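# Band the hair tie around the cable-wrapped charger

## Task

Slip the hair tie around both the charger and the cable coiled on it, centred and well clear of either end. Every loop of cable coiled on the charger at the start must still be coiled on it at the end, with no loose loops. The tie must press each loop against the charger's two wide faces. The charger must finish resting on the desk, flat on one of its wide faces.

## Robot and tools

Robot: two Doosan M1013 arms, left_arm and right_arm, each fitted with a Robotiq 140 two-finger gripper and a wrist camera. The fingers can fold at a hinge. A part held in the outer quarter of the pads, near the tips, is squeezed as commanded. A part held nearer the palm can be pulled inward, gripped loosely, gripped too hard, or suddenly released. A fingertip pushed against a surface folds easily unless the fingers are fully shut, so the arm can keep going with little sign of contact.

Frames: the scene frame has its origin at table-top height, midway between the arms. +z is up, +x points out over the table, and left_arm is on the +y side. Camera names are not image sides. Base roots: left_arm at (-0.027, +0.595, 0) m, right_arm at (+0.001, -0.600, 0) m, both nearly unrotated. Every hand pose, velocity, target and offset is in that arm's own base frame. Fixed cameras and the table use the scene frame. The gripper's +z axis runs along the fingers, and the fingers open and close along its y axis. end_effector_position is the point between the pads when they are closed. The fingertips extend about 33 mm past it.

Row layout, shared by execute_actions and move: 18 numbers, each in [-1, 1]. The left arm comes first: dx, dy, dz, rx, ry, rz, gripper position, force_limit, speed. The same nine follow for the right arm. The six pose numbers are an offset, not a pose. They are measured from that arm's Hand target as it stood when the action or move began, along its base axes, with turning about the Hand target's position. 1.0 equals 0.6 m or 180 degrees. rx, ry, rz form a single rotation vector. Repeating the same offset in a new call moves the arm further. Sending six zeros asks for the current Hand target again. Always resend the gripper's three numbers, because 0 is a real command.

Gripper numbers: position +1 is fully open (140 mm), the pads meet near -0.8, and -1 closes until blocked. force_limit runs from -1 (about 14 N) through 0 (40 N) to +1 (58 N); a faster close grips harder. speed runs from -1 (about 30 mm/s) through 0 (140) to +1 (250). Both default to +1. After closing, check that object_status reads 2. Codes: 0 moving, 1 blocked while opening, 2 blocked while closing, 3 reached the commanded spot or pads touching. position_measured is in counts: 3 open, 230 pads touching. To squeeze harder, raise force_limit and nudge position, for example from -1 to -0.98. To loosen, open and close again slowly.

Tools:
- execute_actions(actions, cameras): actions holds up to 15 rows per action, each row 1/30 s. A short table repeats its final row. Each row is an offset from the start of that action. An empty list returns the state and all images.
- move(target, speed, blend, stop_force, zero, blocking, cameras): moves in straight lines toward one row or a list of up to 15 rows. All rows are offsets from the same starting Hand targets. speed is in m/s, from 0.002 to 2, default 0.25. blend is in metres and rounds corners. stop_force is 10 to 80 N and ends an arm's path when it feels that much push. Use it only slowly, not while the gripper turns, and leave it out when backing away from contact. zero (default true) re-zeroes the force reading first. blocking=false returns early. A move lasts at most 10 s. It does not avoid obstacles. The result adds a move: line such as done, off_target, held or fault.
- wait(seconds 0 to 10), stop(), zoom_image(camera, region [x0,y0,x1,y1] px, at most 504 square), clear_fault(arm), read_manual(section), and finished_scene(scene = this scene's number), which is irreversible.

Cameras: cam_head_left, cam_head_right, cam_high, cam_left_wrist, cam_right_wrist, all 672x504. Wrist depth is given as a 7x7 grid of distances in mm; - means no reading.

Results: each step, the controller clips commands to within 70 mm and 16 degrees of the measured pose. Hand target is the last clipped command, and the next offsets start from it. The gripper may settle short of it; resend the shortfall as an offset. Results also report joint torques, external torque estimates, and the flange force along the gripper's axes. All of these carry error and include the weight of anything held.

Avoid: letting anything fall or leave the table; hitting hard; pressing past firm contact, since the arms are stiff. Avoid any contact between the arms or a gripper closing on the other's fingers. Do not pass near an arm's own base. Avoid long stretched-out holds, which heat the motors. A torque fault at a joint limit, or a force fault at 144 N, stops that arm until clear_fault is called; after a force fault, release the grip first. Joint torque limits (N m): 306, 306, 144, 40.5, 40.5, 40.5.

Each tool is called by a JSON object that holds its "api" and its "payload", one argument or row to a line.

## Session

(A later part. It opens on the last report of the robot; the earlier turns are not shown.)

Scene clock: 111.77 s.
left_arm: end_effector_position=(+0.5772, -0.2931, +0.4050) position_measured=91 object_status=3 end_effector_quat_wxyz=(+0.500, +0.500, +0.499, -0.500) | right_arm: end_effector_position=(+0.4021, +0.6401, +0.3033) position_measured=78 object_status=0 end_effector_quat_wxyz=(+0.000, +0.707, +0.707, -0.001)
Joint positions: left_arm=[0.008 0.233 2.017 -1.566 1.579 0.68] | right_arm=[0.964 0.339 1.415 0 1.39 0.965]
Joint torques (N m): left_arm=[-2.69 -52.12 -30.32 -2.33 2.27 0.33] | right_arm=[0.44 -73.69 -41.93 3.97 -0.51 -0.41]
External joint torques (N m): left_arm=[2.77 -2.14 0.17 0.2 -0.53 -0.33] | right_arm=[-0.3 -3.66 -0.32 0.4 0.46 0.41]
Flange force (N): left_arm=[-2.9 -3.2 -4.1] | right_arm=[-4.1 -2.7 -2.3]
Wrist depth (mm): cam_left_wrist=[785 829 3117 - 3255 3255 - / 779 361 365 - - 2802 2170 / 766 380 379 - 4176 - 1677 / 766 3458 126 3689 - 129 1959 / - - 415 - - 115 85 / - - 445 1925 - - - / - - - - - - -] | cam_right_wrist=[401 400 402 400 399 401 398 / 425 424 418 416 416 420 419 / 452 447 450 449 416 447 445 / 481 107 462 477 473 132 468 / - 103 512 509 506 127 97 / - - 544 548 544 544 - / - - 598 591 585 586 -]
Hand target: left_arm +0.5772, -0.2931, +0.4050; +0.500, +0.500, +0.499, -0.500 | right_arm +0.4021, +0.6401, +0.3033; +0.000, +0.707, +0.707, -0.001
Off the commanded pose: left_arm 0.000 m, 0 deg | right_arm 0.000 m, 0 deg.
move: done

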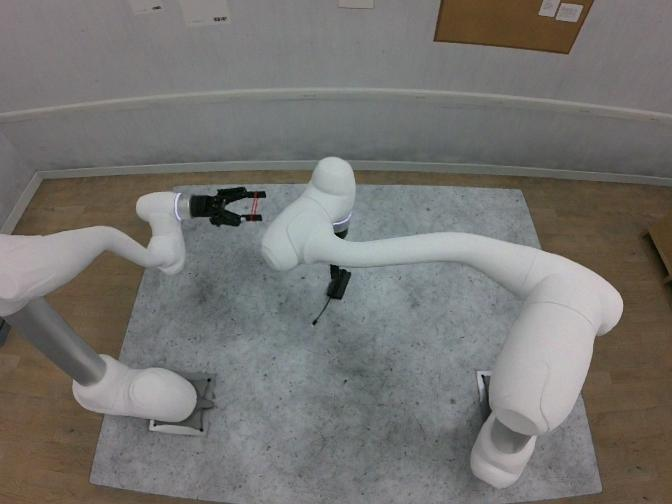

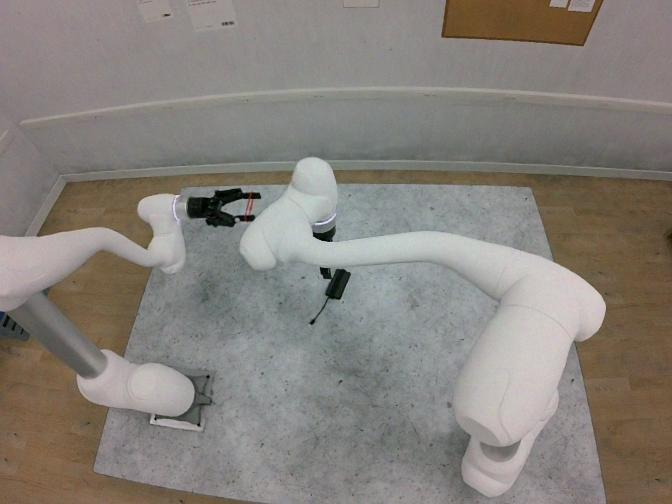

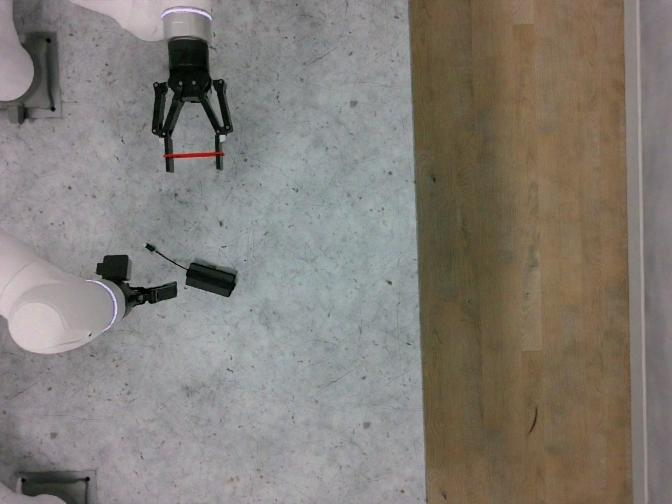

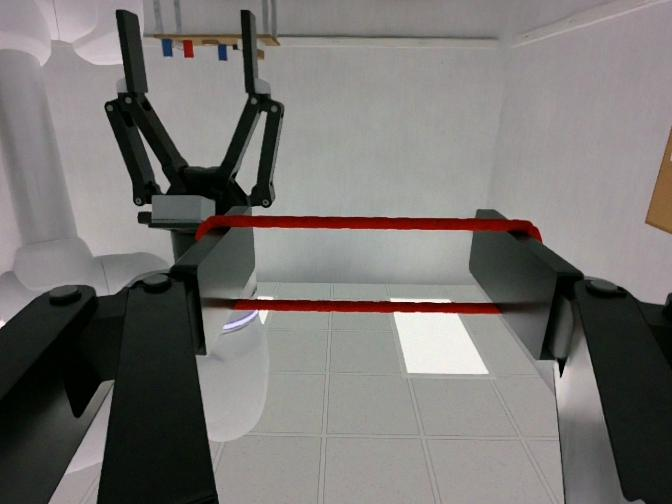

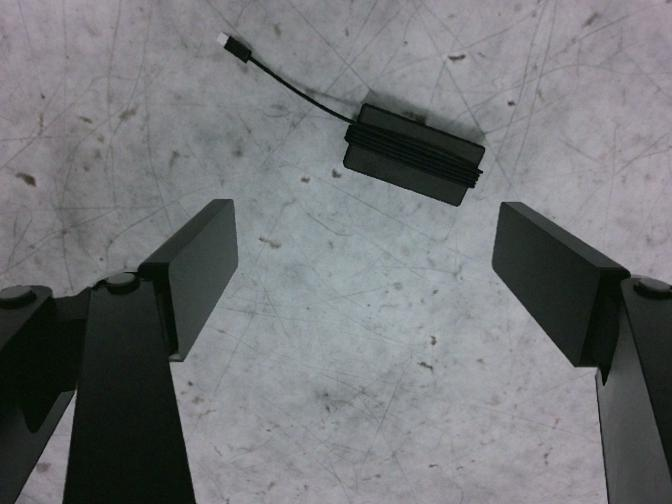

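{"api": "move", "payload": {
  "target": [0,0,0,0,0,0,0.3,0.3,-1,0.052,0.013,-0.255,0,0,-0.589,0.35,-0.3,1],
  "speed": 0.35,
  "cameras": ["cam_right_wrist"]
}}

Scene clock: 122.10 s.
left_arm: end_effector_position=(+0.5772, -0.2931, +0.4050) position_measured=91 object_status=3 end_effector_quat_wxyz=(+0.500, +0.500, +0.499, -0.500) | right_arm: end_effector_position=(+0.4333, +0.6479, +0.1503) position_measured=85 object_status=3 end_effector_quat_wxyz=(+0.000, +0.990, -0.140, -0.001)
Joint positions: left_arm=[0.008 0.233 2.017 -1.566 1.579 0.68] | right_arm=[0.936 0.448 1.544 0.002 1.149 2.787]
Joint torques (N m): left_arm=[-2.84 -51.99 -30.32 -2.38 2.25 0.37] | right_arm=[0.59 -81.4 -38.96 3.66 -0.53 -0.19]
External joint torques (N m): left_arm=[2.96 -2.25 0.23 0.25 -0.51 -0.37] | right_arm=[-0.75 -3.24 -0.08 0.3 0.51 0.19]
Flange force (N): left_arm=[-3.1 -3.4 -4.5] | right_arm=[-0.6 4.3 -3.0]
Wrist depth (mm): cam_left_wrist=[779 858 320 3162 - - 2282 / 735 4340 330 3032 - - - / 730 355 344 4709 3628 2699 - / 282 302 130 - - 129 1925 / - - 397 2912 - 115 85 / - - - 2573 - - - / - - - - - - -] | cam_right_wrist=[260 259 258 238 238 256 257 / 274 274 272 249 266 270 271 / 290 291 289 264 283 287 284 / 308 301 163 307 306 132 300 / - 99 332 327 327 122 82 / - - 354 352 352 351 - / - - 384 380 382 378 -]
Hand target: left_arm +0.5772, -0.2931, +0.4050; +0.500, +0.500, +0.499, -0.500 | right_arm +0.4333, +0.6479, +0.1503; +0.000, +0.990, -0.140, -0.001
Off the commanded pose: left_arm 0.000 m, 0 deg | right_arm 0.000 m, 0 deg.
move: done
Images, in order (width x height): cam_right_wrist 672x504.

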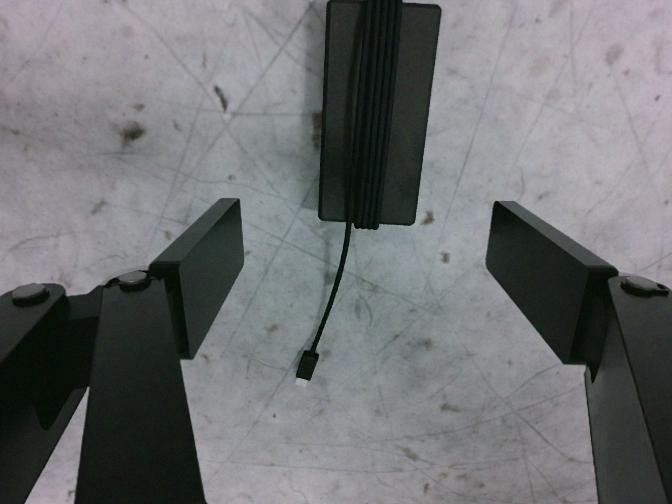

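{"api": "move", "payload": {
  "target": [0,0,0,0,0,0,0.3,0.3,-1,-0.0158,-0.0128,-0.133,0,0,-0.012,0.35,-0.3,1],
  "speed": 0.2,
  "cameras": ["cam_right_wrist"]
}}

Scene clock: 135.47 s.
left_arm: end_effector_position=(+0.5772, -0.2931, +0.4050) position_measured=91 object_status=3 end_effector_quat_wxyz=(+0.500, +0.500, +0.499, -0.500) | right_arm: end_effector_position=(+0.4238, +0.6403, +0.0705) position_measured=85 object_status=3 end_effector_quat_wxyz=(+0.000, +0.987, -0.158, -0.001)
Joint positions: left_arm=[0.008 0.233 2.017 -1.566 1.579 0.68] | right_arm=[0.94 0.492 1.637 0.002 1.013 2.828]
Joint torques (N m): left_arm=[-2.89 -51.74 -30.29 -2.36 2.24 0.34] | right_arm=[0.27 -82.52 -36.16 3.44 -0.39 -0.4]
External joint torques (N m): left_arm=[2.92 -2.57 0.05 0.21 -0.49 -0.34] | right_arm=[-0.33 -3.72 -0.25 0.25 0.36 0.4]
Flange force (N): left_arm=[-3.5 -3.6 -4.4] | right_arm=[-1.2 4.1 -3.9]
Wrist depth (mm): cam_left_wrist=[808 823 316 - 3074 3162 2068 / 283 316 328 - - - - / 272 305 339 3689 3952 - 1941 / 343 473 126 2487 4709 124 - / - - 2699 - - 115 85 / - - - - - - - / - - - - - - -] | cam_right_wrist=[186 185 185 155 161 184 183 / 195 197 197 166 173 194 194 / 209 207 207 176 184 206 206 / 222 216 215 191 220 132 216 / - 99 236 236 235 123 82 / - - 254 253 250 251 - / - - 274 274 273 272 -]
Hand target: left_arm +0.5772, -0.2931, +0.4050; +0.500, +0.500, +0.499, -0.500 | right_arm +0.4238, +0.6402, +0.0705; +0.000, +0.987, -0.158, -0.001
Off the commanded pose: left_arm 0.000 m, 0 deg | right_arm 0.000 m, 0 deg.
move: done
Images, in order (width x height): cam_right_wrist 672x504.

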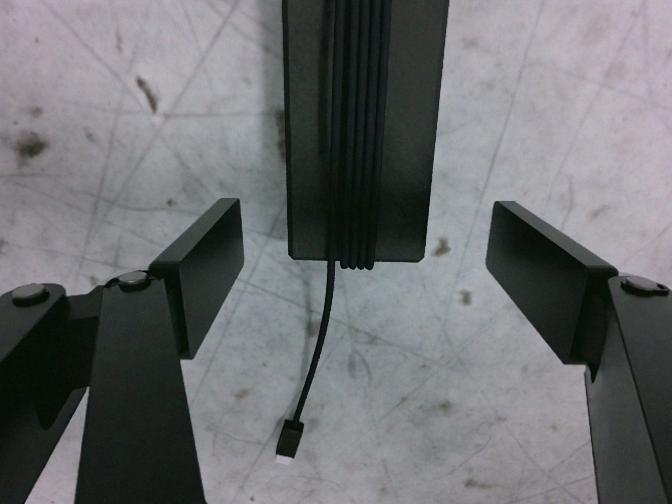

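{"api": "move", "payload": {
  "target": [
    [0,0,0,0,0,0,0.3,0.3,-1,0,0,-0.053,0,0,-0.006,0.35,-0.3,1],
    [0,0,0,0,0,0,0.3,0.3,-1,0,0,-0.053,0,0,-0.006,-1,-0.1,-1]
  ],
  "speed": 0.08,
  "cameras": ["cam_right_wrist"]
}}

{"api": "wait", "payload": {
  "seconds": 0.7
}}

Scene clock: 144.40 s.
left_arm: end_effector_position=(+0.5772, -0.2931, +0.4050) position_measured=91 object_status=3 end_effector_quat_wxyz=(+0.500, +0.500, +0.499, -0.500) | right_arm: end_effector_position=(+0.4238, +0.6403, +0.0387) position_measured=139 object_status=0 end_effector_quat_wxyz=(+0.000, +0.986, -0.168, -0.001)
Joint positions: left_arm=[0.008 0.233 2.017 -1.566 1.579 0.68] | right_arm=[0.94 0.52 1.659 0.002 0.962 2.847]
Joint torques (N m): left_arm=[-2.94 -52.13 -30.58 -2.35 2.26 0.35] | right_arm=[0.01 -82.81 -34.14 3.16 -0.23 -0.4]
External joint torques (N m): left_arm=[2.95 -2.03 0.6 0.22 -0.52 -0.35] | right_arm=[-0.17 -5.23 -1.14 0.42 0.21 0.4]
Flange force (N): left_arm=[-2.5 -3.8 -4.4] | right_arm=[-1.3 4.0 -5.9]
Wrist depth (mm): cam_left_wrist=[753 318 313 2191 - 3255 - / 260 294 324 3074 - - - / 281 314 347 - - - - / 683 520 122 - - 124 1814 / - - 2732 2951 - 115 85 / - - 2213 - - - - / - - - - - - -] | cam_right_wrist=[157 157 154 130 131 155 155 / 166 166 164 136 140 164 163 / 176 175 175 146 149 173 173 / 185 186 123 156 155 180 181 / - 93 89 198 198 90 91 / - - 215 212 212 - 63 / - - - 230 229 - -]
Hand target: left_arm +0.5772, -0.2931, +0.4050; +0.500, +0.500, +0.499, -0.500 | right_arm +0.4238, +0.6402, +0.0387; +0.000, +0.986, -0.168, -0.001
Off the commanded pose: left_arm 0.000 m, 0 deg | right_arm 0.000 m, 0 deg.
move: done
Images, in order (width x height): cam_right_wrist 672x504.

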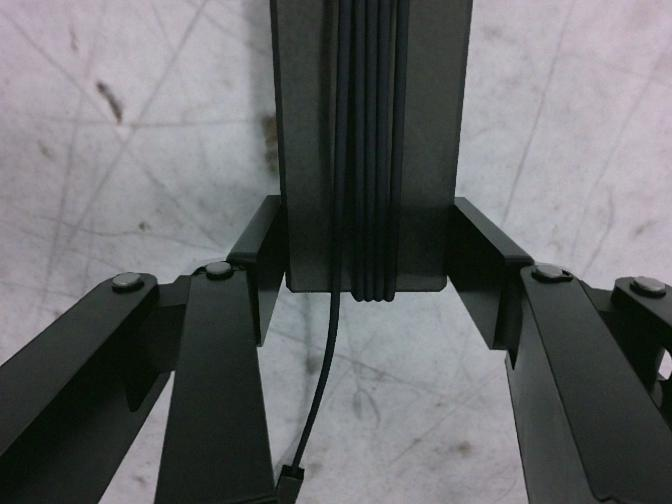

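Scene clock: 145.10 s.
left_arm: end_effector_position=(+0.5772, -0.2931, +0.4050) position_measured=91 object_status=3 end_effector_quat_wxyz=(+0.500, +0.500, +0.499, -0.500) | right_arm: end_effector_position=(+0.4238, +0.6403, +0.0387) position_measured=139 object_status=2 end_effector_quat_wxyz=(+0.000, +0.986, -0.168, -0.001)
Joint positions: left_arm=[0.008 0.233 2.017 -1.566 1.579 0.68] | right_arm=[0.94 0.52 1.659 0.002 0.962 2.847]
Joint torques (N m): left_arm=[-2.93 -51.78 -30.41 -2.33 2.25 0.32] | right_arm=[0.06 -83.02 -33.99 3.16 -0.19 -0.4]
External joint torques (N m): left_arm=[3.08 -2.5 0.23 0.2 -0.51 -0.32] | right_arm=[-0.26 -4.49 -1.19 0.41 0.17 0.4]
Flange force (N): left_arm=[-3.2 -3.8 -4.6] | right_arm=[-1.0 3.0 -5.2]
Wrist depth (mm): cam_left_wrist=[750 318 314 - - 3074 1876 / 261 294 324 - - - - / 283 318 349 - - - 1925 / 651 514 125 - 164 125 1994 / - - 127 - 3162 115 85 / - - 2170 - - - - / - - - - - - -] | cam_right_wrist=[156 157 154 130 131 155 155 / 165 166 165 136 141 164 163 / 175 175 175 146 149 174 173 / 185 186 123 155 155 180 182 / - 93 89 201 198 90 91 / - - 214 213 211 - 63 / - - - 230 229 - -]
Hand target: left_arm +0.5772, -0.2931, +0.4050; +0.500, +0.500, +0.499, -0.500 | right_arm +0.4238, +0.6402, +0.0387; +0.000, +0.986, -0.168, -0.001
Tool commands: left_gripper/position=+0.3 left_gripper/force_limit=+0.3 left_gripper/speed=-1.0 right_gripper/position=-1.0 right_gripper/force_limit=-0.1 right_gripper/speed=-1.0
Off the commanded pose: left_arm 0.000 m, 0 deg | right_arm 0.000 m, 0 deg.
wait: 0.70 s; at rest by 0.17 s

{"api": "move", "payload": {
  "target": [
    [0,0,0,0,0,0,0.3,0.3,-1,0,0,0.15,0,0,0,-1,-0.1,-1],
    [0,0,0,0,0,0,0.3,0.3,-1,0.2015,-0.0715,0.52,0,0,0.607,-1,-0.1,-1]
  ],
  "speed": [0.07,0.25],
  "blend": [0.02,0],
  "cameras": ["all"]
}}

{"api": "zoom_image", "payload": {
  "camera": "cam_left_wrist",
  "region": [270, 0, 450, 250]
}}

{"api": "zoom_image", "payload": {
  "camera": "cam_high",
  "region": [140, 140, 320, 370]
}}

Scene clock: 157.93 s.
left_arm: end_effector_position=(+0.5772, -0.2931, +0.4050) position_measured=91 object_status=3 end_effector_quat_wxyz=(+0.500, +0.500, +0.499, -0.500) | right_arm: end_effector_position=(+0.5447, +0.5973, +0.3507) position_measured=139 object_status=2 end_effector_quat_wxyz=(+0.000, +0.707, +0.707, -0.001)
Joint positions: left_arm=[0.008 0.233 2.017 -1.566 1.579 0.68] | right_arm=[0.789 0.416 1.221 0 1.507 0.79]
Joint torques (N m): left_arm=[-2.99 -51.91 -30.42 -2.32 2.2 0.32] | right_arm=[0.65 -84.58 -44.38 4.14 -0.6 -0.39]
External joint torques (N m): left_arm=[2.85 -2.35 0.15 0.17 -0.46 -0.32] | right_arm=[-0.65 -0.55 1.68 0.27 0.56 0.39]
Flange force (N): left_arm=[-3.1 -3.4 -4.3] | right_arm=[-3.7 -2.9 1.7]
Wrist depth (mm): cam_left_wrist=[777 885 2802 - - 2170 - / 758 3208 3208 - - 3405 - / 748 4176 - 422 - - 1829 / 745 790 125 437 - 129 2236 / - - 142 451 3458 115 85 / - - 395 447 - - - / - - 369 1829 - - -] | cam_right_wrist=[445 445 439 131 132 444 442 / 468 467 466 131 141 464 465 / 497 499 490 146 150 493 496 / 537 522 118 155 154 519 518 / - 93 89 567 563 90 91 / - - 603 609 609 - 63 / - - - 654 656 - -]
Hand target: left_arm +0.5772, -0.2931, +0.4050; +0.500, +0.500, +0.499, -0.500 | right_arm +0.5447, +0.5973, +0.3507; +0.000, +0.707, +0.707, -0.001
Off the commanded pose: left_arm 0.000 m, 0 deg | right_arm 0.000 m, 0 deg.
move: done

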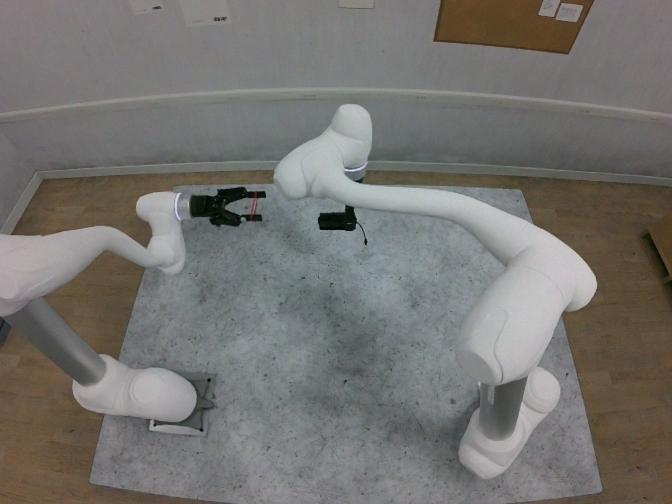

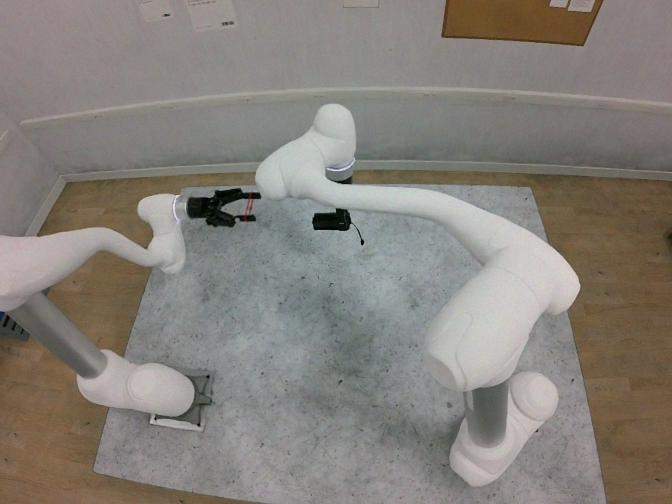

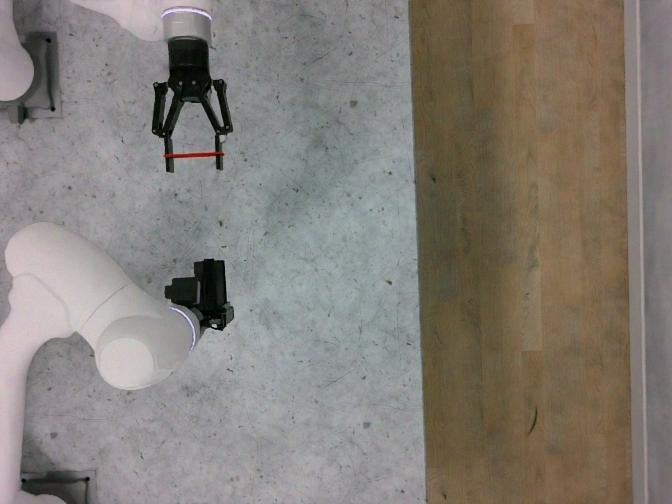

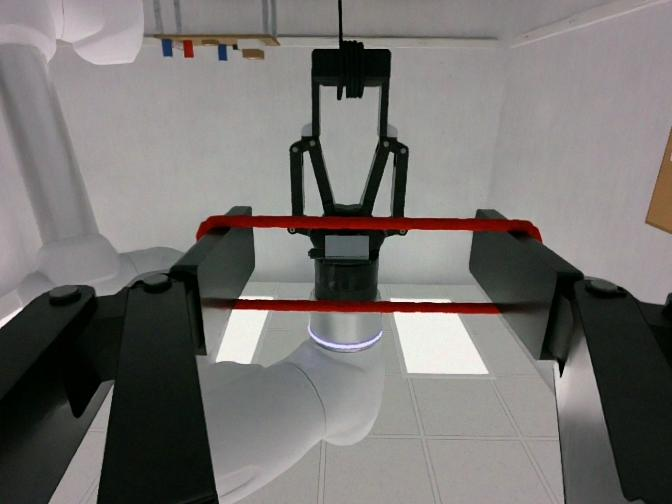

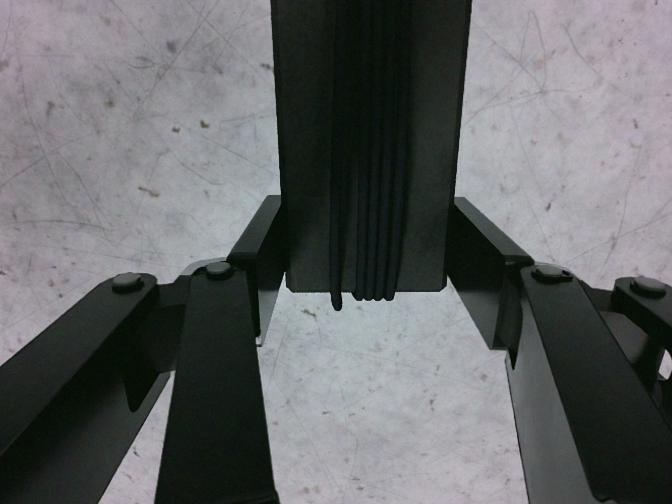

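Scaled by 2.016 from the camera's 672x504 image, which has a finer 960x720 frame.

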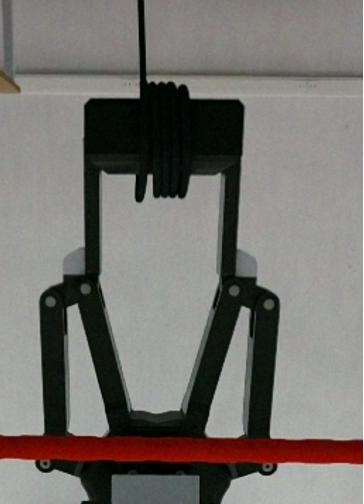

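Scaled by 2.191 from the camera's 672x504 image, which has a finer 960x720 frame.

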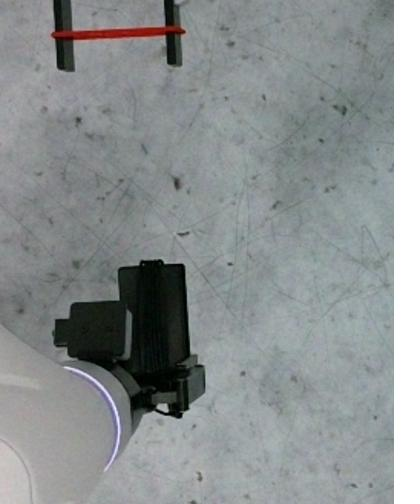

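{"api": "move", "payload": {
  "target": [-0.0025,-0.237,-0.1375,0,0,0,0.3,0.3,-1,0,0,0,0,0,0,-1,-0.1,-1],
  "speed": 0.15,
  "cameras": ["cam_left_wrist","cam_high"]
}}

{"api": "zoom_image", "payload": {
  "camera": "cam_left_wrist",
  "region": [150, 80, 590, 380]
}}

{"api": "zoom_image", "payload": {
  "camera": "cam_high",
  "region": [140, 180, 280, 350]
}}

Scene clock: 173.53 s.
left_arm: end_effector_position=(+0.5757, -0.4353, +0.3225) position_measured=91 object_status=3 end_effector_quat_wxyz=(+0.500, +0.500, +0.499, -0.500) | right_arm: end_effector_position=(+0.5447, +0.5973, +0.3507) position_measured=139 object_status=2 end_effector_quat_wxyz=(+0.000, +0.707, +0.707, -0.001)
Joint positions: left_arm=[-0.235 0.343 2.062 -1.747 1.415 0.849] | right_arm=[0.789 0.416 1.22 0 1.507 0.789]
Joint torques (N m): left_arm=[-1.93 -58 -25.99 -2.55 2.49 0.35] | right_arm=[0.46 -84.56 -44.35 4.15 -0.58 -0.45]
External joint torques (N m): left_arm=[1.94 -3.1 0.14 0.23 -0.41 -0.35] | right_arm=[-0.51 -1.47 1.4 0.28 0.55 0.45]
Flange force (N): left_arm=[-5.0 -3.0 -3.8] | right_arm=[-4.2 -3.7 1.2]
Wrist depth (mm): cam_left_wrist=[707 793 3117 3208 2991 3074 1716 / - - 4176 - - 2258 2012 / 2951 - - 210 3117 - - / - - 126 206 203 124 1876 / - - 141 323 325 115 85 / - - 3628 337 2766 - - / - - - 346 2049 - -] | cam_right_wrist=[446 444 437 131 132 445 440 / 468 468 467 131 140 464 465 / 499 496 493 146 149 492 492 / 526 522 118 155 155 515 524 / - 93 88 568 565 90 91 / - - 609 606 598 - 63 / - - - 659 649 - -]
Hand target: left_arm +0.5757, -0.4353, +0.3225; +0.500, +0.500, +0.499, -0.500 | right_arm +0.5447, +0.5973, +0.3507; +0.000, +0.707, +0.707, -0.001
Off the commanded pose: left_arm 0.000 m, 0 deg | right_arm 0.000 m, 0 deg.
move: done
Images, in order (width x height): cam_high 672x504, cam_left_wrist 672x504.

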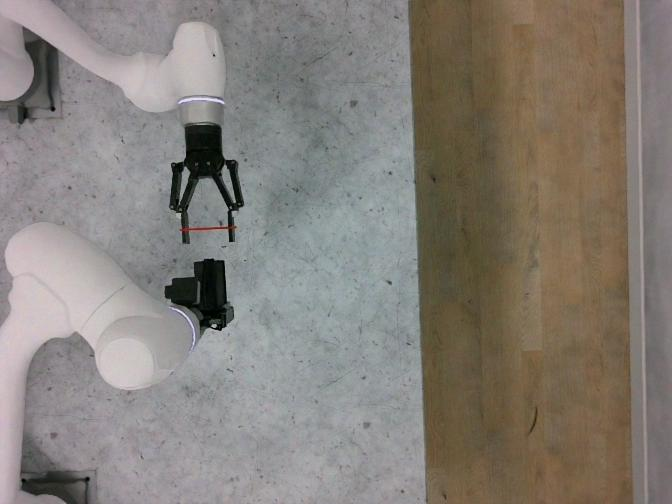

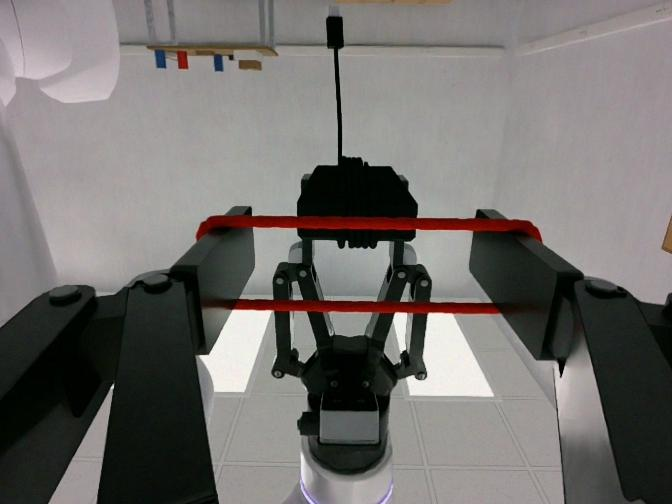

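Scaled by 1.145 from the camera's 672x504 image, which has a finer 960x720 frame.

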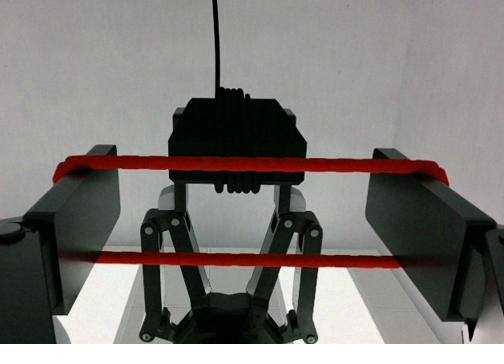

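Scaled by 2.965 from the camera's 672x504 image, which has a finer 960x720 frame.

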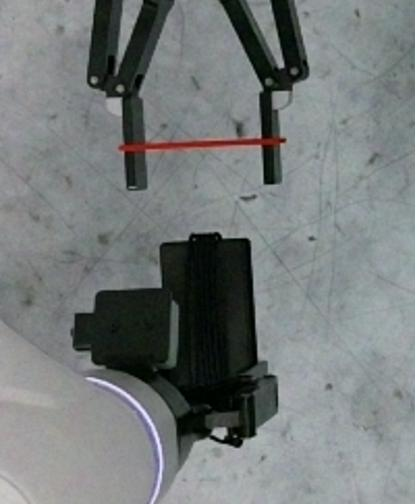

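{"api": "move", "payload": {
  "target": [
    [-0.0015,0,0.0065,0,0,0,0.3,0.3,-1,0,0,0,0,0,0,-1,-0.1,-1],
    [-0.0015,-0.08,0.0065,0,0,0,0.3,0.3,-1,0,0,0,0,0,0,-1,-0.1,-1]
  ],
  "speed": 0.08,
  "cameras": ["cam_left_wrist","cam_high"]
}}

{"api": "zoom_image", "payload": {
  "camera": "cam_left_wrist",
  "region": [150, 80, 590, 380]
}}

{"api": "zoom_image", "payload": {
  "camera": "cam_high",
  "region": [140, 180, 280, 350]
}}

Scene clock: 204.53 s.
left_arm: end_effector_position=(+0.5748, -0.4833, +0.3264) position_measured=91 object_status=3 end_effector_quat_wxyz=(+0.500, +0.500, +0.499, -0.500) | right_arm: end_effector_position=(+0.5447, +0.5973, +0.3507) position_measured=139 object_status=2 end_effector_quat_wxyz=(+0.000, +0.707, +0.707, -0.001)
Joint positions: left_arm=[-0.314 0.35 2.042 -1.804 1.36 0.846] | right_arm=[0.789 0.416 1.22 0 1.507 0.789]
Joint torques (N m): left_arm=[-3.4 -59.5 -26.79 -2.77 2.62 0.35] | right_arm=[0.69 -84.43 -44.19 4.17 -0.59 -0.4]
External joint torques (N m): left_arm=[3.33 -2.86 0.26 0.29 -0.54 -0.35] | right_arm=[-0.57 -1.38 1.29 0.26 0.56 0.4]
Flange force (N): left_arm=[-4.7 -1.9 -6.1] | right_arm=[-4.0 -3.3 1.0]
Wrist depth (mm): cam_left_wrist=[669 2573 2191 3074 3032 3162 2108 / 748 - 4256 3255 - 2406 2191 / - - 5147 192 3074 - - / - - 126 157 155 124 - / - - 141 274 265 115 85 / - - - 287 295 - - / - - 2068 292 - - -] | cam_right_wrist=[448 446 440 131 132 443 442 / 472 471 468 131 140 467 467 / 501 497 489 145 151 495 494 / 532 530 118 155 155 515 519 / - 93 88 560 565 90 91 / - - 615 604 610 - 63 / - - - 650 652 - -]
Hand target: left_arm +0.5748, -0.4833, +0.3264; +0.500, +0.500, +0.499, -0.500 | right_arm +0.5447, +0.5973, +0.3507; +0.000, +0.707, +0.707, -0.001
Off the commanded pose: left_arm 0.000 m, 0 deg | right_arm 0.000 m, 0 deg.
move: done
Images, in order (width x height): cam_high 672x504, cam_left_wrist 672x504.

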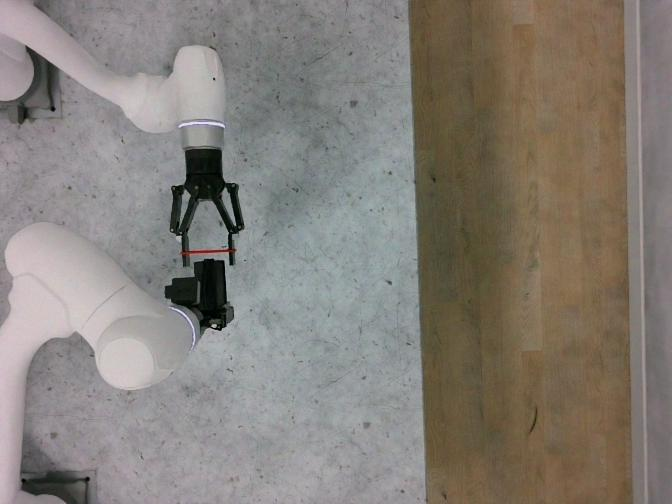

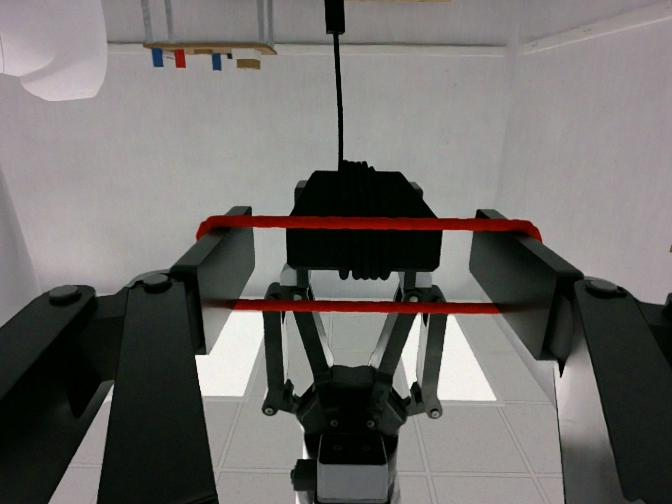

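Scaled by 1.145 from the camera's 672x504 image, which has a finer 960x720 frame.

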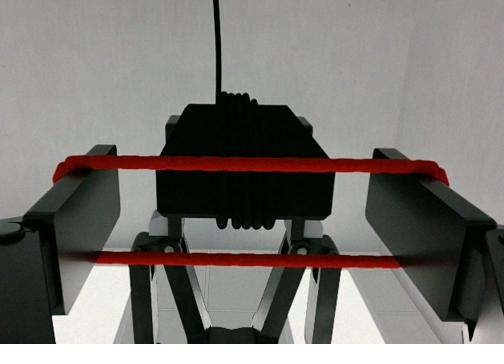

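Scaled by 2.965 from the camera's 672x504 image, which has a finer 960x720 frame.

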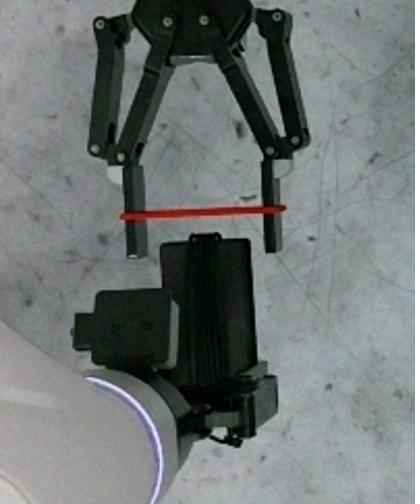

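{"api": "move", "payload": {
  "target": [0,-0.111,-0.001,0,0,0,0.3,0.3,-1,0,0,0,0,0,0,-1,-0.1,-1],
  "speed": 0.05,
  "cameras": ["cam_left_wrist","cam_right_wrist"]
}}

Scene clock: 213.87 s.
left_arm: end_effector_position=(+0.5748, -0.5499, +0.3258) position_measured=91 object_status=3 end_effector_quat_wxyz=(+0.500, +0.500, +0.499, -0.500) | right_arm: end_effector_position=(+0.5447, +0.5973, +0.3507) position_measured=139 object_status=2 end_effector_quat_wxyz=(+0.000, +0.707, +0.707, -0.001)
Joint positions: left_arm=[-0.417 0.376 2.003 -1.881 1.288 0.853] | right_arm=[0.789 0.416 1.22 0 1.507 0.789]
Joint torques (N m): left_arm=[-3.57 -62.35 -27.48 -2.79 2.57 0.34] | right_arm=[0.59 -84.53 -44.58 4.28 -0.7 -0.43]
External joint torques (N m): left_arm=[3.75 -3.39 0.15 0.13 -0.49 -0.34] | right_arm=[-0.6 -0.77 1.84 0.14 0.66 0.43]
Flange force (N): left_arm=[-5.2 -1.4 -6.8] | right_arm=[-4.1 -3.5 1.8]
Wrist depth (mm): cam_left_wrist=[636 - 2667 2874 3162 - 1829 / 716 2667 - 2487 2951 - - / - - - - - 2604 2012 / - - 113 110 122 128 - / - - 97 92 - 115 85 / - - 207 247 208 - - / - - 228 227 221 - -] | cam_right_wrist=[445 443 133 131 131 148 445 / 470 469 133 136 140 160 467 / 502 502 492 146 148 498 494 / 529 524 119 155 155 509 517 / - 93 89 564 563 90 91 / - - 603 607 604 - 63 / - - - 652 654 - -]
Hand target: left_arm +0.5748, -0.5499, +0.3258; +0.500, +0.500, +0.499, -0.500 | right_arm +0.5447, +0.5973, +0.3507; +0.000, +0.707, +0.707, -0.001
Off the commanded pose: left_arm 0.000 m, 0 deg | right_arm 0.000 m, 0 deg.
move: done
Images, in order (width x height): cam_left_wrist 672x504, cam_right_wrist 672x504.

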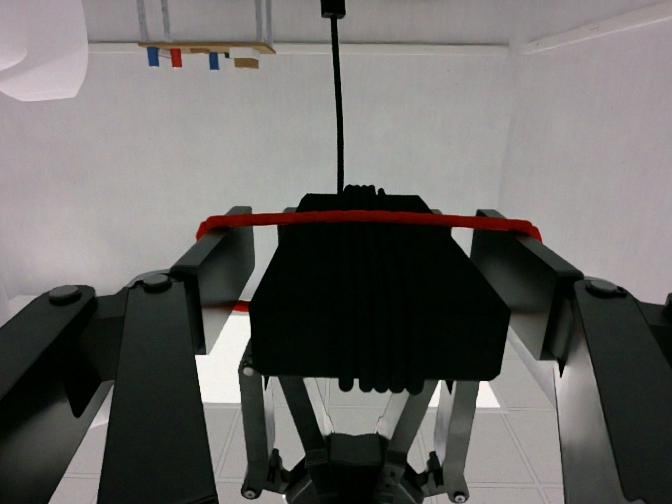

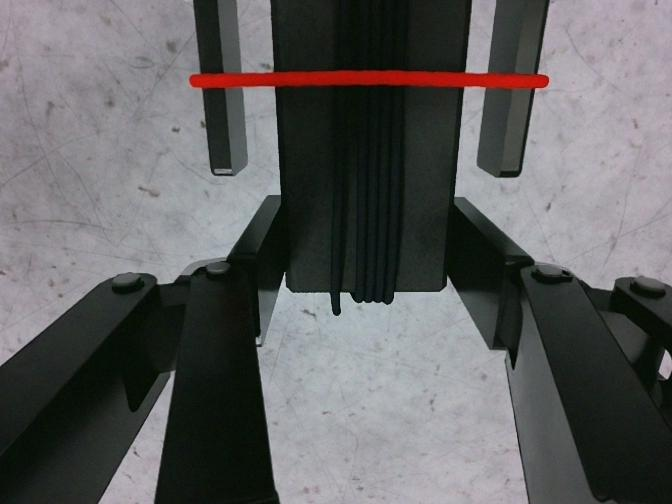

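{"api": "move", "payload": {
  "target": [
    [0,0.015,0,0,0,0,0.3,0.3,-1,0,0,0,0,0,0,-1,-0.1,-1],
    [0,0.015,0,0,0,0,-1,-0.5,-1,0,0,0,0,0,0,-1,-0.1,-1]
  ],
  "speed": 0.03,
  "cameras": ["cam_right_wrist"]
}}

{"api": "wait", "payload": {
  "seconds": 0.5,
  "cameras": ["cam_right_wrist"]
}}

Scene clock: 221.53 s.
left_arm: end_effector_position=(+0.5748, -0.5409, +0.3258) position_measured=139 object_status=0 end_effector_quat_wxyz=(+0.500, +0.500, +0.499, -0.500) | right_arm: end_effector_position=(+0.5447, +0.5974, +0.3507) position_measured=139 object_status=2 end_effector_quat_wxyz=(+0.000, +0.707, +0.707, -0.001)
Joint positions: left_arm=[-0.404 0.372 2.009 -1.871 1.298 0.852] | right_arm=[0.789 0.416 1.22 0 1.507 0.789]
Joint torques (N m): left_arm=[-12.89 -65.58 -24.39 0.38 6.47 0.37] | right_arm=[-5.18 -80.69 -47.78 1.9 -4.64 -0.72]
External joint torques (N m): left_arm=[12.86 0.31 -3.03 -3.05 -4.37 -0.37] | right_arm=[5.25 -5.58 4.76 2.55 4.61 0.72]
Flange force (N): left_arm=[-2.8 11.4 -9.2] | right_arm=[-8.0 -17.3 -0.9]
Wrist depth (mm): cam_left_wrist=[640 2068 3689 - 2732 1860 2213 / 3162 4024 - - - 3074 - / - - - 161 - 2667 2604 / - 3513 114 110 121 2837 1941 / - - 101 101 101 84 - / - - - 234 219 - - / - - - 234 243 - -] | cam_right_wrist=[447 443 132 130 131 442 440 / 472 468 141 137 139 467 465 / 500 495 490 146 147 493 493 / 529 518 118 155 155 512 522 / - 93 88 576 569 90 91 / - - 603 612 606 - 63 / - - - 659 652 - -]
Hand target: left_arm +0.5748, -0.5409, +0.3258; +0.500, +0.500, +0.499, -0.500 | right_arm +0.5447, +0.5973, +0.3507; +0.000, +0.707, +0.707, -0.001
Off the commanded pose: left_arm 0.000 m, 0 deg | right_arm 0.000 m, 0 deg.
move: done
Images, in order (width x height): cam_right_wrist 672x504.

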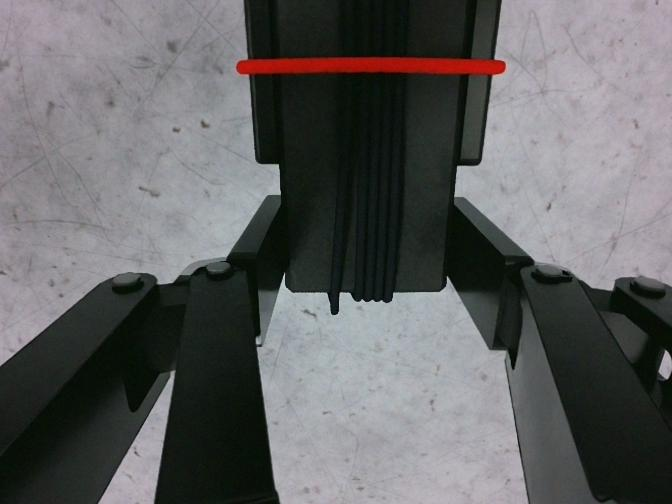

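Scene clock: 222.03 s.
left_arm: end_effector_position=(+0.5748, -0.5409, +0.3258) position_measured=139 object_status=2 end_effector_quat_wxyz=(+0.500, +0.500, +0.499, -0.500) | right_arm: end_effector_position=(+0.5447, +0.5973, +0.3507) position_measured=139 object_status=2 end_effector_quat_wxyz=(+0.000, +0.707, +0.707, -0.001)
Joint positions: left_arm=[-0.404 0.372 2.009 -1.871 1.298 0.852] | right_arm=[0.789 0.416 1.22 0 1.507 0.789]
Joint torques (N m): left_arm=[-12.85 -65.7 -23.53 0.75 6.83 0.41] | right_arm=[-6.93 -81.23 -47.69 1.16 -4.57 -0.78]
External joint torques (N m): left_arm=[12.8 0.46 -3.8 -3.41 -4.73 -0.41] | right_arm=[7.22 -4.24 4.89 3.27 4.53 0.78]
Flange force (N): left_arm=[-3.1 12.7 -7.8] | right_arm=[-4.8 -17.8 -0.4]
Wrist depth (mm): cam_left_wrist=[638 - 2354 - 2330 4709 1581 / 3117 2732 - 3303 - - 2149 / - 2802 - 199 3353 - - / - - 113 109 122 2432 2030 / - - 100 99 101 84 - / - - - 234 220 - - / - - - 233 243 - -] | cam_right_wrist=[448 446 132 130 130 444 443 / 473 471 141 137 140 466 465 / 502 499 489 146 148 500 493 / 533 521 118 155 155 508 524 / - 93 89 565 565 90 91 / - - 610 607 606 - 64 / - - - 656 658 - -]
Hand target: left_arm +0.5748, -0.5409, +0.3258; +0.500, +0.500, +0.499, -0.500 | right_arm +0.5447, +0.5973, +0.3507; +0.000, +0.707, +0.707, -0.001
Tool commands: left_gripper/position=-1.0 left_gripper/force_limit=-0.5 left_gripper/speed=-1.0 right_gripper/position=-1.0 right_gripper/force_limit=-0.1 right_gripper/speed=-1.0
Off the commanded pose: left_arm 0.000 m, 0 deg | right_arm 0.000 m, 0 deg.
wait: 0.50 s; at rest by 0.17 s
Images, in order (width x height): cam_right_wrist 672x504.

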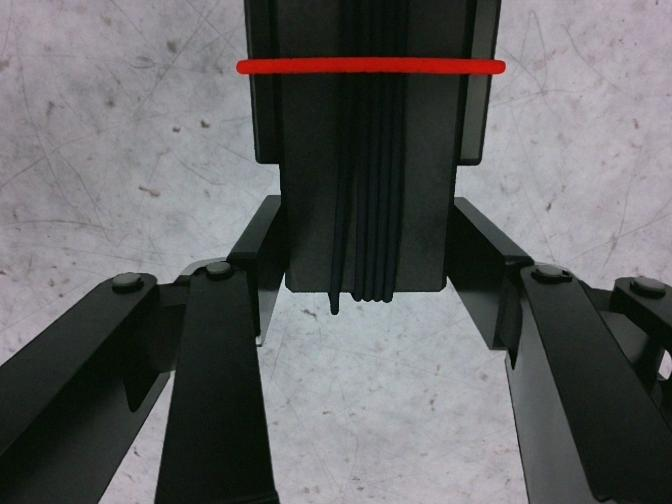

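{"api": "move", "payload": {
  "target": [
    [0,0,0,0,0,0,0.12,-0.5,-1,0,0,0,0,0,0,-1,-0.1,-1],
    [0.002,0,0,0,0,0,0.12,-0.5,-1,0,0,0,0,0,0,-1,-0.1,-1]
  ],
  "speed": 0.03,
  "cameras": ["cam_right_wrist"]
}}

{"api": "move", "payload": {
  "target": [
    [0,0,0,0,0,0,-1,-0.5,-1,0,0,0,0,0,0,-1,-0.1,-1]
  ],
  "speed": 0.03,
  "cameras": ["cam_right_wrist"]
}}

Scene clock: 229.70 s.
left_arm: end_effector_position=(+0.5760, -0.5409, +0.3258) position_measured=114 object_status=3 end_effector_quat_wxyz=(+0.500, +0.500, +0.499, -0.500) | right_arm: end_effector_position=(+0.5447, +0.5973, +0.3507) position_measured=139 object_status=2 end_effector_quat_wxyz=(+0.000, +0.707, +0.707, -0.001)
Joint positions: left_arm=[-0.403 0.373 2.007 -1.87 1.298 0.851] | right_arm=[0.789 0.416 1.22 0 1.507 0.789]
Joint torques (N m): left_arm=[-2.57 -62.34 -27.65 -2.86 2.5 0.35] | right_arm=[0.73 -84.58 -44.35 4.19 -0.54 -0.41]
External joint torques (N m): left_arm=[2.74 -3.12 0.28 0.21 -0.41 -0.35] | right_arm=[-0.46 -1.07 1.52 0.25 0.5 0.41]
Flange force (N): left_arm=[-4.8 -2.0 -5.4] | right_arm=[-3.9 -3.5 1.5]
Wrist depth (mm): cam_left_wrist=[638 2699 2487 - 3074 3208 2305 / 709 - - - - 2766 2515 / - - 3628 162 3751 3303 2149 / - - 122 109 128 131 - / - - 103 100 101 103 - / - - 225 227 217 - - / - - 236 237 240 - -] | cam_right_wrist=[445 445 132 130 130 432 439 / 473 469 - 137 139 459 469 / 503 496 500 146 150 495 496 / 531 522 118 155 155 516 522 / - 93 88 572 567 90 91 / - - 607 603 604 - 63 / - - - 649 650 - -]
Hand target: left_arm +0.5760, -0.5409, +0.3258; +0.500, +0.500, +0.499, -0.500 | right_arm +0.5447, +0.5973, +0.3507; +0.000, +0.707, +0.707, -0.001
Off the commanded pose: left_arm 0.000 m, 0 deg | right_arm 0.000 m, 0 deg.
move: done
Images, in order (width x height): cam_right_wrist 672x504.

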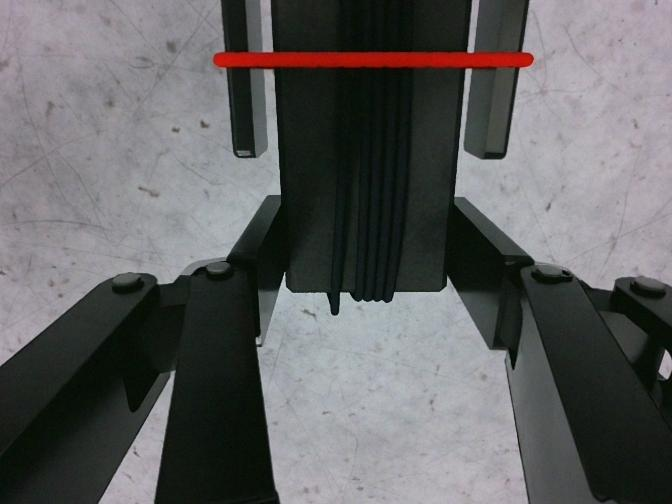

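Scene clock: 230.47 s.
left_arm: end_effector_position=(+0.5759, -0.5409, +0.3258) position_measured=139 object_status=0 end_effector_quat_wxyz=(+0.500, +0.500, +0.499, -0.501) | right_arm: end_effector_position=(+0.5448, +0.5973, +0.3507) position_measured=139 object_status=2 end_effector_quat_wxyz=(+0.000, +0.707, +0.707, -0.001)
Joint positions: left_arm=[-0.403 0.373 2.007 -1.87 1.298 0.851] | right_arm=[0.789 0.416 1.22 0 1.507 0.789]
Joint torques (N m): left_arm=[-2.35 -60.94 -29.73 -3.7 1.52 0.33] | right_arm=[5.8 -84.87 -44.4 6.24 -0.3 -0.92]
External joint torques (N m): left_arm=[2.42 -4.5 2.35 1.04 0.57 -0.33] | right_arm=[-5.66 -0.73 1.57 -1.81 0.27 0.92]
Flange force (N): left_arm=[-5.3 -6.9 -8.9] | right_arm=[-7.8 0.9 2.0]
Wrist depth (mm): cam_left_wrist=[642 2604 2406 2515 - 2732 2213 / 3162 3208 3074 2330 - 2573 2305 / 3303 - - 158 - - 1743 / 3570 3689 112 109 121 2544 2459 / - - 101 101 101 84 - / - - - 233 220 - - / - - - 236 244 - -] | cam_right_wrist=[445 441 132 130 130 439 441 / 466 468 141 137 138 464 465 / 497 499 494 146 147 490 497 / 531 528 118 155 155 512 521 / - 93 88 561 565 90 91 / - - 613 610 604 - 63 / - - - 656 661 - -]
Hand target: left_arm +0.5760, -0.5409, +0.3258; +0.500, +0.500, +0.499, -0.500 | right_arm +0.5447, +0.5973, +0.3507; +0.000, +0.707, +0.707, -0.001
Off the commanded pose: left_arm 0.000 m, 0 deg | right_arm 0.000 m, 0 deg.
move: done
Images, in order (width x height): cam_right_wrist 672x504.

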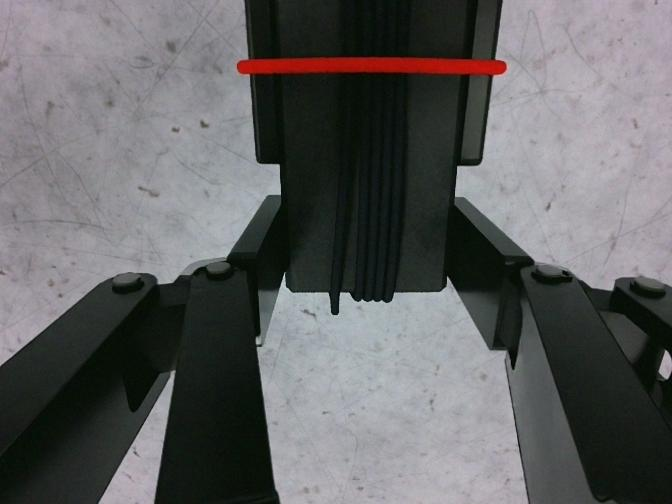

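{"api": "move", "payload": {
  "target": [
    [0,0,0,0,0,0,-0.98,0,-1,0,0,0,0,0,0,-1,-0.1,-1],
    [0,0,0,0,0,0,-0.98,0,-1,0,0,0,0,0,0,0.15,-0.5,-1],
    [0,0,0,0,0,0,-0.98,0,-1,0,-0.021,0,0,0,0,0.15,-0.5,-1]
  ],
  "speed": 0.03,
  "cameras": ["cam_right_wrist"]
}}

Scene clock: 250.33 s.
left_arm: end_effector_position=(+0.5760, -0.5409, +0.3258) position_measured=140 object_status=2 end_effector_quat_wxyz=(+0.500, +0.500, +0.499, -0.500) | right_arm: end_effector_position=(+0.5447, +0.5848, +0.3507) position_measured=110 object_status=3 end_effector_quat_wxyz=(+0.000, +0.707, +0.707, -0.001)
Joint positions: left_arm=[-0.403 0.373 2.007 -1.87 1.298 0.851] | right_arm=[0.778 0.4 1.243 0 1.5 0.778]
Joint torques (N m): left_arm=[-2.81 -65.03 -29.23 -3.48 3.4 0.33] | right_arm=[0.22 -80.17 -42.45 4.08 -0.5 -0.48]
External joint torques (N m): left_arm=[2.83 -0.31 1.91 0.83 -1.3 -0.33] | right_arm=[-0.3 -4.83 -0.72 0.38 0.46 0.48]
Flange force (N): left_arm=[-1.1 -1.5 -5.2] | right_arm=[-4.3 -4.3 -2.6]
Wrist depth (mm): cam_left_wrist=[642 3117 2149 2459 - 3074 1844 / 705 - - - - - 1976 / - - - 228 2432 3208 - / 4024 3628 115 116 124 2604 2258 / - - 101 99 103 84 - / - - - 242 238 - - / - - - 248 257 - -] | cam_right_wrist=[448 445 133 130 132 436 439 / 473 469 465 137 138 465 463 / 497 495 496 146 151 497 494 / 533 518 130 155 157 123 524 / - 90 561 561 568 114 84 / - - 612 604 604 - - / - - 661 654 658 - -]
Hand target: left_arm +0.5760, -0.5409, +0.3258; +0.500, +0.500, +0.499, -0.500 | right_arm +0.5447, +0.5847, +0.3507; +0.000, +0.707, +0.707, -0.001
Off the commanded pose: left_arm 0.000 m, 0 deg | right_arm 0.000 m, 0 deg.
move: done
Images, in order (width x height): cam_right_wrist 672x504.

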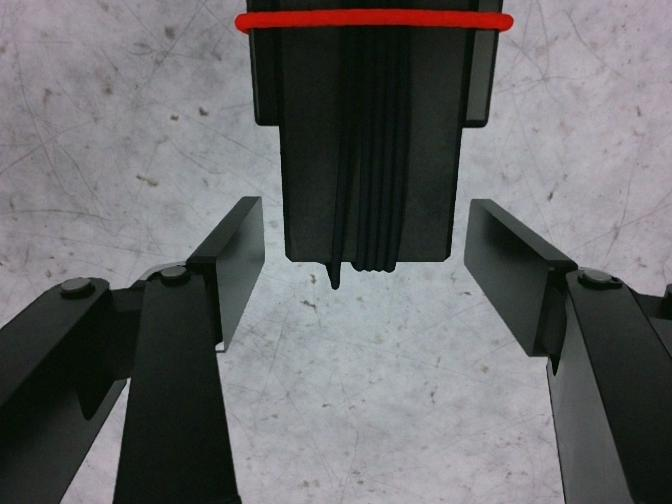

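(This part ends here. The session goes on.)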